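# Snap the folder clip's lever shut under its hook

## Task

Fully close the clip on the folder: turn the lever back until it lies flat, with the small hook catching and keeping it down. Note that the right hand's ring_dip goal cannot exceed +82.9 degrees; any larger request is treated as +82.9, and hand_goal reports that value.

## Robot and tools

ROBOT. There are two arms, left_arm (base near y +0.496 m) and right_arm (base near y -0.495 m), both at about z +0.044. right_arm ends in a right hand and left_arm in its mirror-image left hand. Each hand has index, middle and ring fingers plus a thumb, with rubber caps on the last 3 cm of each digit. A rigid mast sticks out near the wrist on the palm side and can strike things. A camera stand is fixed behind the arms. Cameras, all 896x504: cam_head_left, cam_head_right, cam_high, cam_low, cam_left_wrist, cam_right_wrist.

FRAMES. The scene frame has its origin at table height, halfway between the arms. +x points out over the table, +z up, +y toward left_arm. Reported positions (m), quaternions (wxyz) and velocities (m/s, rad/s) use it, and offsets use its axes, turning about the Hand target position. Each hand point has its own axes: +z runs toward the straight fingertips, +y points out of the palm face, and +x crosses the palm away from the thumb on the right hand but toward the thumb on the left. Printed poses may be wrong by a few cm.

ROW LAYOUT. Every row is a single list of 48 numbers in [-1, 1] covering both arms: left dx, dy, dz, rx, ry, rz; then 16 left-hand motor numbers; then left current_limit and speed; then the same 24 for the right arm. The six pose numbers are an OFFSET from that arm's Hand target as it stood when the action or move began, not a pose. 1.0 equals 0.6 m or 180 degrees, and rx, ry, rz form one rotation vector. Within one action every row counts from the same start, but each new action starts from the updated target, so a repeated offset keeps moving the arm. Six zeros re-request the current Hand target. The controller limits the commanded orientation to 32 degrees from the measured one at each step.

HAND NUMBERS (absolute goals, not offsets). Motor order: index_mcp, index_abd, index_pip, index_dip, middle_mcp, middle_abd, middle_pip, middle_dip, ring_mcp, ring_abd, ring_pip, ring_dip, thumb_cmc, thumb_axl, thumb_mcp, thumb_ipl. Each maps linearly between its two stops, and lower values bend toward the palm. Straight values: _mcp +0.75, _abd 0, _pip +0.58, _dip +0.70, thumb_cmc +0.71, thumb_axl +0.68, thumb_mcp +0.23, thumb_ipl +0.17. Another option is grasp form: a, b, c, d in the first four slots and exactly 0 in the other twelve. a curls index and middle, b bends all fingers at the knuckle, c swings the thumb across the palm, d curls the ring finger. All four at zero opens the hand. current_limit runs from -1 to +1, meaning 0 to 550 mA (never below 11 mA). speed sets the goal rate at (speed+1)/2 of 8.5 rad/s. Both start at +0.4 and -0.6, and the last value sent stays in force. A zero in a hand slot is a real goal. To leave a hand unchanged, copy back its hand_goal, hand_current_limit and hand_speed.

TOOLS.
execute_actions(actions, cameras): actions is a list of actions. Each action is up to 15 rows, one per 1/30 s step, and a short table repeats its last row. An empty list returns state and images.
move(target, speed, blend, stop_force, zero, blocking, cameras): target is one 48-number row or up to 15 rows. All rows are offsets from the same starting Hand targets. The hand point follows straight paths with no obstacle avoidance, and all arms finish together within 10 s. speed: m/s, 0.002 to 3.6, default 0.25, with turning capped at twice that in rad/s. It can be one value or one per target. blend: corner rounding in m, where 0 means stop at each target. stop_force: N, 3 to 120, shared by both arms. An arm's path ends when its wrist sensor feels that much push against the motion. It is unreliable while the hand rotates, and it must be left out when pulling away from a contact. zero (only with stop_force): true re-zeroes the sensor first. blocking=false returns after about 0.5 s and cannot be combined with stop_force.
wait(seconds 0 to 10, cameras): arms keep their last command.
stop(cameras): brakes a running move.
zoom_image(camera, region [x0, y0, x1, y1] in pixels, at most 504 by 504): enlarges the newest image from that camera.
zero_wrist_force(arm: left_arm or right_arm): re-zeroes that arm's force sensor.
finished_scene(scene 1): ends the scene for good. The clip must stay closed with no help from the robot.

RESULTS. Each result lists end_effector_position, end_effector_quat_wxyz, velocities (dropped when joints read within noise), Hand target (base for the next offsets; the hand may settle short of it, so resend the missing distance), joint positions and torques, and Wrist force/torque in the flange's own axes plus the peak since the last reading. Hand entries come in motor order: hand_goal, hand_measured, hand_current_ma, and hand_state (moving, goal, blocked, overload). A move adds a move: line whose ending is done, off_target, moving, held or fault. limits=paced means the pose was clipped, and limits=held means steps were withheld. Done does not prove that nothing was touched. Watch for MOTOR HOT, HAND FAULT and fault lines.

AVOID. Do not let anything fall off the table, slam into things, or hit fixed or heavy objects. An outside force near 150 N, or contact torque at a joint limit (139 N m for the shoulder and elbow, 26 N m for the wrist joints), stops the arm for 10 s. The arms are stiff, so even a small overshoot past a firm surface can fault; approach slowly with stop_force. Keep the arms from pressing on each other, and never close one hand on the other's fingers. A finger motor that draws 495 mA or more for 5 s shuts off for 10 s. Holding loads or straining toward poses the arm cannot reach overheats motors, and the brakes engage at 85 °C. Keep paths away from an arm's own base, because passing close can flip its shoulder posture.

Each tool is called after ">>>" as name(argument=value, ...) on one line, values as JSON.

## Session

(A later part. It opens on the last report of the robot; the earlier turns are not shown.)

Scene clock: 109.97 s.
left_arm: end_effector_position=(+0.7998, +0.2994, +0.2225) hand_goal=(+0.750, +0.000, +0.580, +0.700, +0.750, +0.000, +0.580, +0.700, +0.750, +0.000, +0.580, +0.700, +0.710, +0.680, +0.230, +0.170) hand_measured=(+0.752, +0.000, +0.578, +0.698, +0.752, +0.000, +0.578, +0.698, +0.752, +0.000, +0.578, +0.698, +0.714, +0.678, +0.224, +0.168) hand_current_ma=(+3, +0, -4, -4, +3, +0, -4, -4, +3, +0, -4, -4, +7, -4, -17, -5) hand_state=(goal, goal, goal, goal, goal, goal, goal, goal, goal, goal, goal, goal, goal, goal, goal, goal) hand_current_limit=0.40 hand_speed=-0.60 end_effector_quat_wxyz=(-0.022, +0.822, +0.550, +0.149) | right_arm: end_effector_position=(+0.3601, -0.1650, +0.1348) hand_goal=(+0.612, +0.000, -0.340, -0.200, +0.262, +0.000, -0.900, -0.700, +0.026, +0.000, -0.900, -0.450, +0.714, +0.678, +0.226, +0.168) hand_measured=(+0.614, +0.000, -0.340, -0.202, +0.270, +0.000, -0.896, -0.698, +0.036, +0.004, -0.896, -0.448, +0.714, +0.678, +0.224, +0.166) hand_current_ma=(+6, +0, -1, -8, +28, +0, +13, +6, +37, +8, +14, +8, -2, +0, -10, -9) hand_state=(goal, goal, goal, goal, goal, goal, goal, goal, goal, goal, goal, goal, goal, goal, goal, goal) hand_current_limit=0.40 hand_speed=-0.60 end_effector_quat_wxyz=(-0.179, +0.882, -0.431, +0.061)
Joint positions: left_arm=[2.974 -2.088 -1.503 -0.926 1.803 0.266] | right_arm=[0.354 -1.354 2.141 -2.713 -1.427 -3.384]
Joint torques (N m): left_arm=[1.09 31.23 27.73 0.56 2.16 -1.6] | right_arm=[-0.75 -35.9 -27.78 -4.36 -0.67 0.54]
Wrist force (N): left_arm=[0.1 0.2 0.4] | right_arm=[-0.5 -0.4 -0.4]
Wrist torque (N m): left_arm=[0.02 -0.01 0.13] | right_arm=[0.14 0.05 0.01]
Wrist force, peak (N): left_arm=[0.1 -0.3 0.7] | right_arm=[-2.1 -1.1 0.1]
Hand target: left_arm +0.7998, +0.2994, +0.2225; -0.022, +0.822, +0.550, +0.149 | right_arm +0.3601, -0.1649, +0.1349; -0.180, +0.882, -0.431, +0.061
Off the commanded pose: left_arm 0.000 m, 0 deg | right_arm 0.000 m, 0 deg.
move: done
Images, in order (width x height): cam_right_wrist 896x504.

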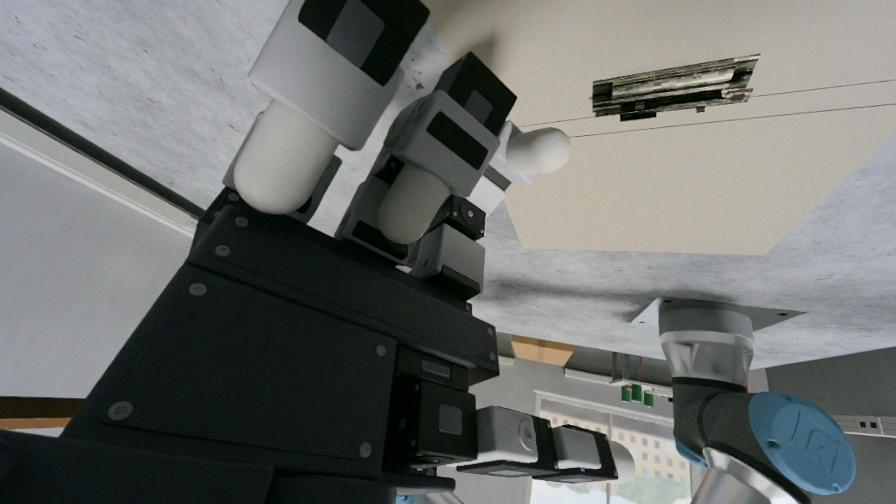

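>>> zoom_image(camera="cam_right_wrist", region=[670, 70, 770, 130])

>>> wait(seconds=0.2, cameras=["cam_right_wrist"])

>>> zoom_image(camera="cam_right_wrist", region=[670, 70, 770, 130])

Scaled by 5.040 from the camera's 896x504 image, which has a finer 1280x720 frame.

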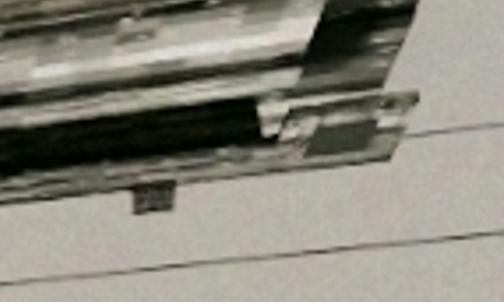

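Scene clock: 110.93 s.
left_arm: end_effector_position=(+0.7998, +0.2994, +0.2225) hand_goal=(+0.750, +0.000, +0.580, +0.700, +0.750, +0.000, +0.580, +0.700, +0.750, +0.000, +0.580, +0.700, +0.710, +0.680, +0.230, +0.170) hand_measured=(+0.752, +0.000, +0.578, +0.698, +0.752, +0.000, +0.578, +0.698, +0.752, +0.000, +0.578, +0.698, +0.714, +0.678, +0.224, +0.168) hand_current_ma=(+3, +0, -4, -4, +3, +0, -4, -4, +3, +0, -4, -4, +7, -4, -17, -5) hand_state=(goal, goal, goal, goal, goal, goal, goal, goal, goal, goal, goal, goal, goal, goal, goal, goal) hand_current_limit=0.40 hand_speed=-0.60 end_effector_quat_wxyz=(-0.022, +0.822, +0.550, +0.149) | right_arm: end_effector_position=(+0.3601, -0.1649, +0.1349) hand_goal=(+0.612, +0.000, -0.340, -0.200, +0.262, +0.000, -0.900, -0.700, +0.026, +0.000, -0.900, -0.450, +0.714, +0.678, +0.226, +0.168) hand_measured=(+0.614, +0.000, -0.340, -0.202, +0.270, +0.000, -0.896, -0.698, +0.036, +0.004, -0.896, -0.448, +0.714, +0.678, +0.224, +0.166) hand_current_ma=(+6, +0, -1, -8, +28, +0, +13, +6, +37, +8, +14, +8, -2, +0, -10, -9) hand_state=(goal, goal, goal, goal, goal, goal, goal, goal, goal, goal, goal, goal, goal, goal, goal, goal) hand_current_limit=0.40 hand_speed=-0.60 end_effector_quat_wxyz=(-0.180, +0.882, -0.431, +0.061)
Joint positions: left_arm=[2.974 -2.088 -1.503 -0.926 1.803 0.266] | right_arm=[0.354 -1.354 2.141 -2.713 -1.427 -3.384]
Joint torques (N m): left_arm=[1.09 31.06 26.47 0.54 2.01 -1.81] | right_arm=[-7.37 -36.27 -28.14 -5.02 1.65 1.32]
Wrist force (N): left_arm=[0.1 0.0 0.4] | right_arm=[-0.6 -0.2 -0.4]
Wrist torque (N m): left_arm=[0.00 0.00 0.13] | right_arm=[0.17 0.07 0.00]
Wrist force, peak (N): left_arm=[0.2 0.1 0.6] | right_arm=[-0.8 -0.2 -0.4]
Hand target: left_arm +0.7998, +0.2994, +0.2225; -0.022, +0.822, +0.550, +0.149 | right_arm +0.3601, -0.1649, +0.1349; -0.180, +0.882, -0.431, +0.061
Off the commanded pose: left_arm 0.000 m, 0 deg | right_arm 0.000 m, 0 deg.
wait: 0.20 s; at rest from the start
Images, in order (width x height): cam_right_wrist 896x504.

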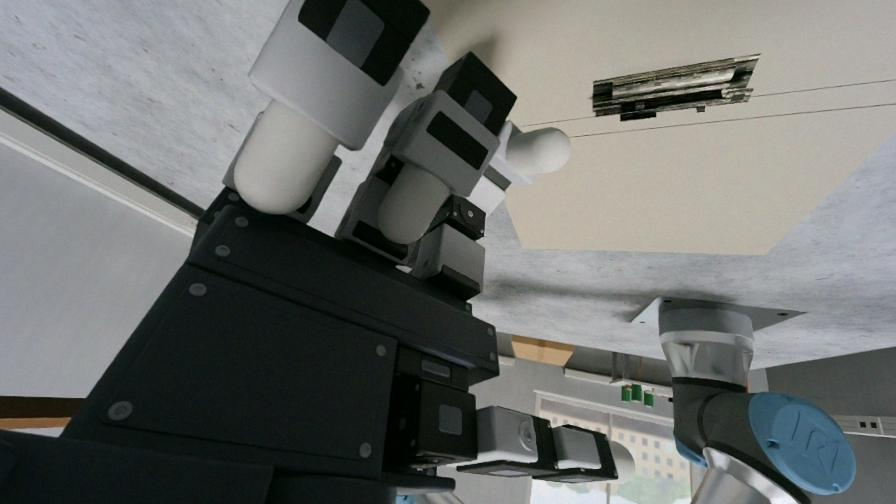

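Scaled by 5.040 from the camera's 896x504 image, which has a finer 1280x720 frame.

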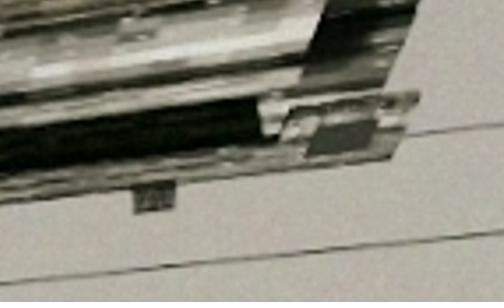

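>>> zoom_image(camera="cam_right_wrist", region=[585, 45, 685, 125])

>>> wait(seconds=0.1, cameras=["cam_low","cam_head_left","cam_head_right","cam_high"])

>>> zoom_image(camera="cam_low", region=[500, 250, 540, 275])

>>> zoom_image(camera="cam_head_right", region=[518, 290, 578, 345])

>>> zoom_image(camera="cam_high", region=[285, 305, 345, 345])

Scaled by 5.040 from the camera's 896x504 image, which has a finer 1280x720 frame.

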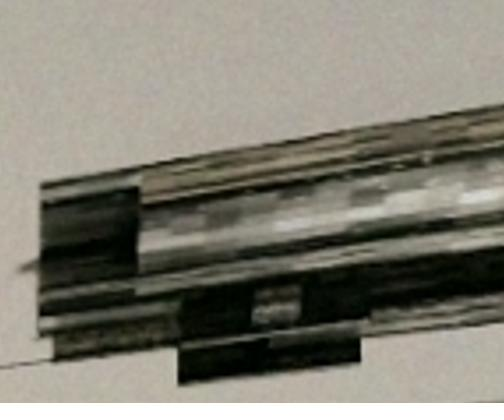

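Scene clock: 114.00 s.
left_arm: end_effector_position=(+0.7998, +0.2994, +0.2225) hand_goal=(+0.750, +0.000, +0.580, +0.700, +0.750, +0.000, +0.580, +0.700, +0.750, +0.000, +0.580, +0.700, +0.710, +0.680, +0.230, +0.170) hand_measured=(+0.752, +0.000, +0.578, +0.698, +0.752, +0.000, +0.578, +0.698, +0.752, +0.000, +0.578, +0.698, +0.714, +0.678, +0.224, +0.168) hand_current_ma=(+3, +0, -4, -4, +3, +0, -4, -4, +3, +0, -4, -4, +7, -4, -17, -5) hand_state=(goal, goal, goal, goal, goal, goal, goal, goal, goal, goal, goal, goal, goal, goal, goal, goal) hand_current_limit=0.40 hand_speed=-0.60 end_effector_quat_wxyz=(-0.022, +0.822, +0.550, +0.149) | right_arm: end_effector_position=(+0.3601, -0.1649, +0.1349) hand_goal=(+0.612, +0.000, -0.340, -0.200, +0.262, +0.000, -0.900, -0.700, +0.026, +0.000, -0.900, -0.450, +0.714, +0.678, +0.226, +0.168) hand_measured=(+0.614, +0.000, -0.340, -0.202, +0.270, +0.000, -0.896, -0.698, +0.036, +0.004, -0.896, -0.448, +0.714, +0.678, +0.224, +0.166) hand_current_ma=(+6, +0, -1, -8, +28, +0, +13, +6, +37, +8, +14, +8, -2, +0, -10, -9) hand_state=(goal, goal, goal, goal, goal, goal, goal, goal, goal, goal, goal, goal, goal, goal, goal, goal) hand_current_limit=0.40 hand_speed=-0.60 end_effector_quat_wxyz=(-0.180, +0.882, -0.431, +0.061)
Joint positions: left_arm=[2.974 -2.088 -1.503 -0.926 1.803 0.266] | right_arm=[0.354 -1.354 2.141 -2.713 -1.427 -3.384]
Joint torques (N m): left_arm=[-0.24 32.31 27.09 0.56 2.31 -1.48] | right_arm=[-7.14 -35.82 -27.81 -5.18 2.1 1.37]
Wrist force (N): left_arm=[-0.1 0.1 0.3] | right_arm=[-0.6 -0.2 0.0]
Wrist torque (N m): left_arm=[0.03 0.01 0.11] | right_arm=[0.13 0.06 0.00]
Wrist force, peak (N): left_arm=[0.2 -0.2 0.8] | right_arm=[-0.8 -0.4 -0.3]
Hand target: left_arm +0.7998, +0.2994, +0.2225; -0.022, +0.822, +0.550, +0.149 | right_arm +0.3601, -0.1649, +0.1349; -0.180, +0.882, -0.431, +0.061
Off the commanded pose: left_arm 0.000 m, 0 deg | right_arm 0.000 m, 0 deg.
wait: 0.10 s; at rest from the start
Images, in order (width x height): cam_head_left 896x504, cam_head_right 896x504, cam_high 896x504, cam_low 896x504.

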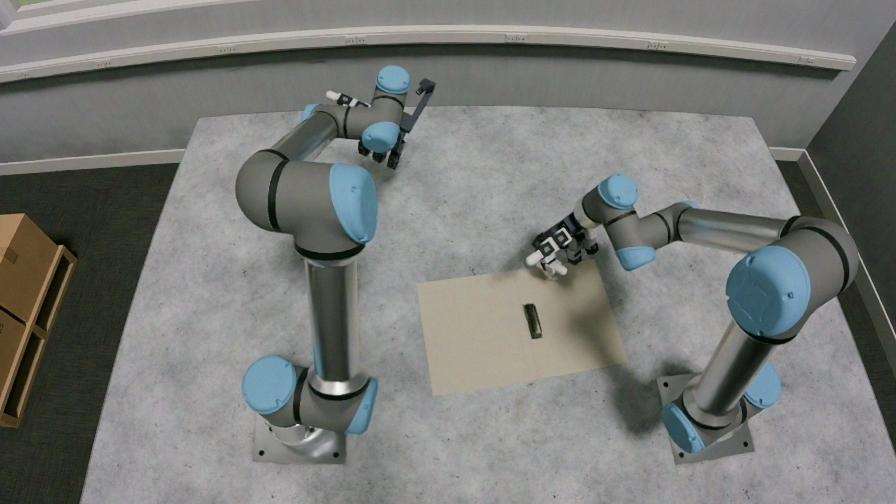

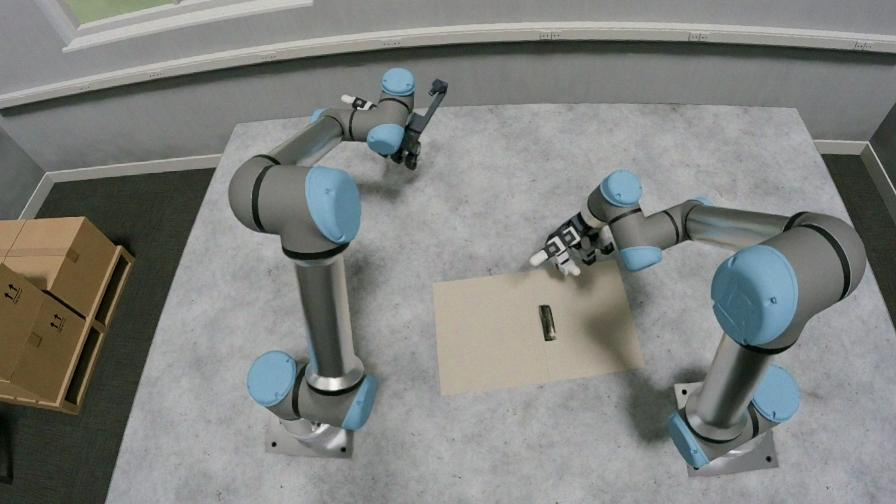

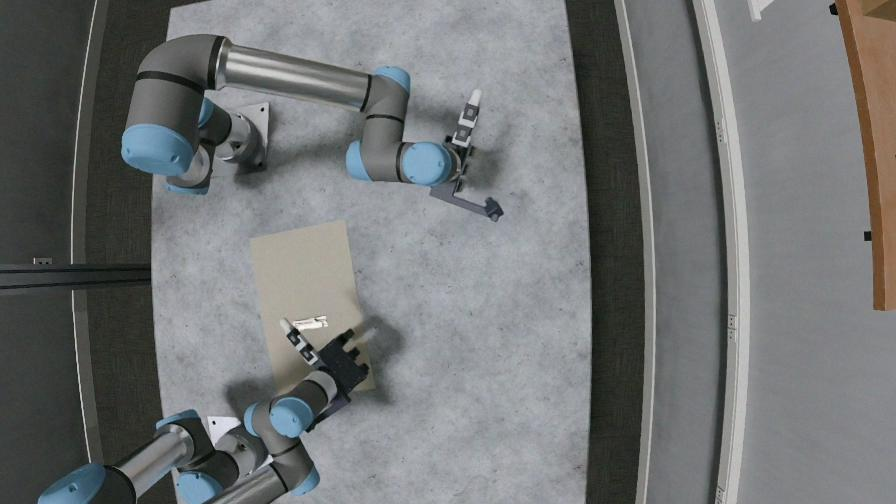

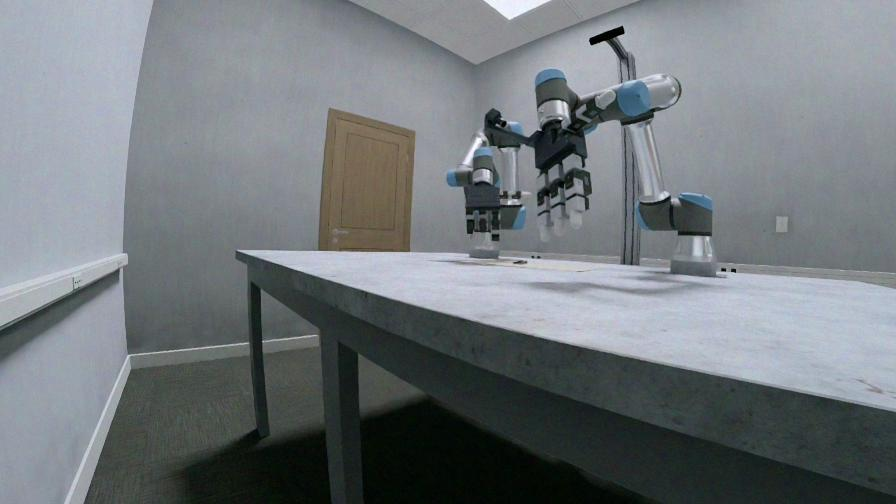

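Scaled by 12.600 from the camera's 896x504 image, which has a finer 1280x720 frame.

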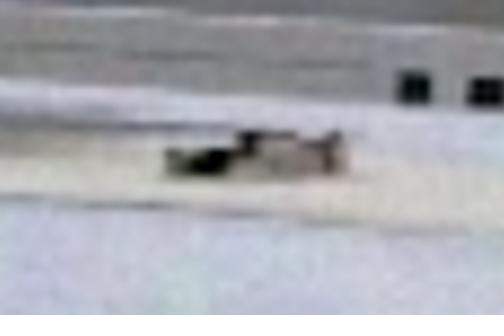

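Scaled by 8.400 from the camera's 896x504 image, which has a finer 1280x720 frame.

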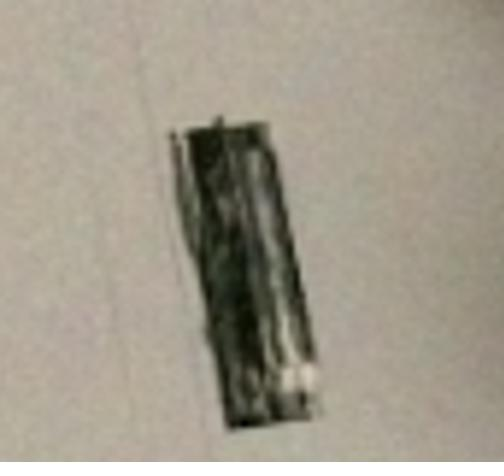

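Scaled by 8.400 from the camera's 896x504 image, which has a finer 1280x720 frame.

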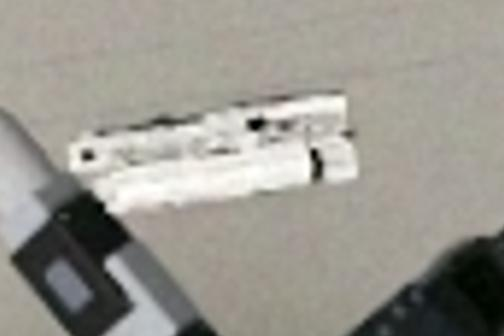

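>>> finished_scene()

The scene is finished: the task was done.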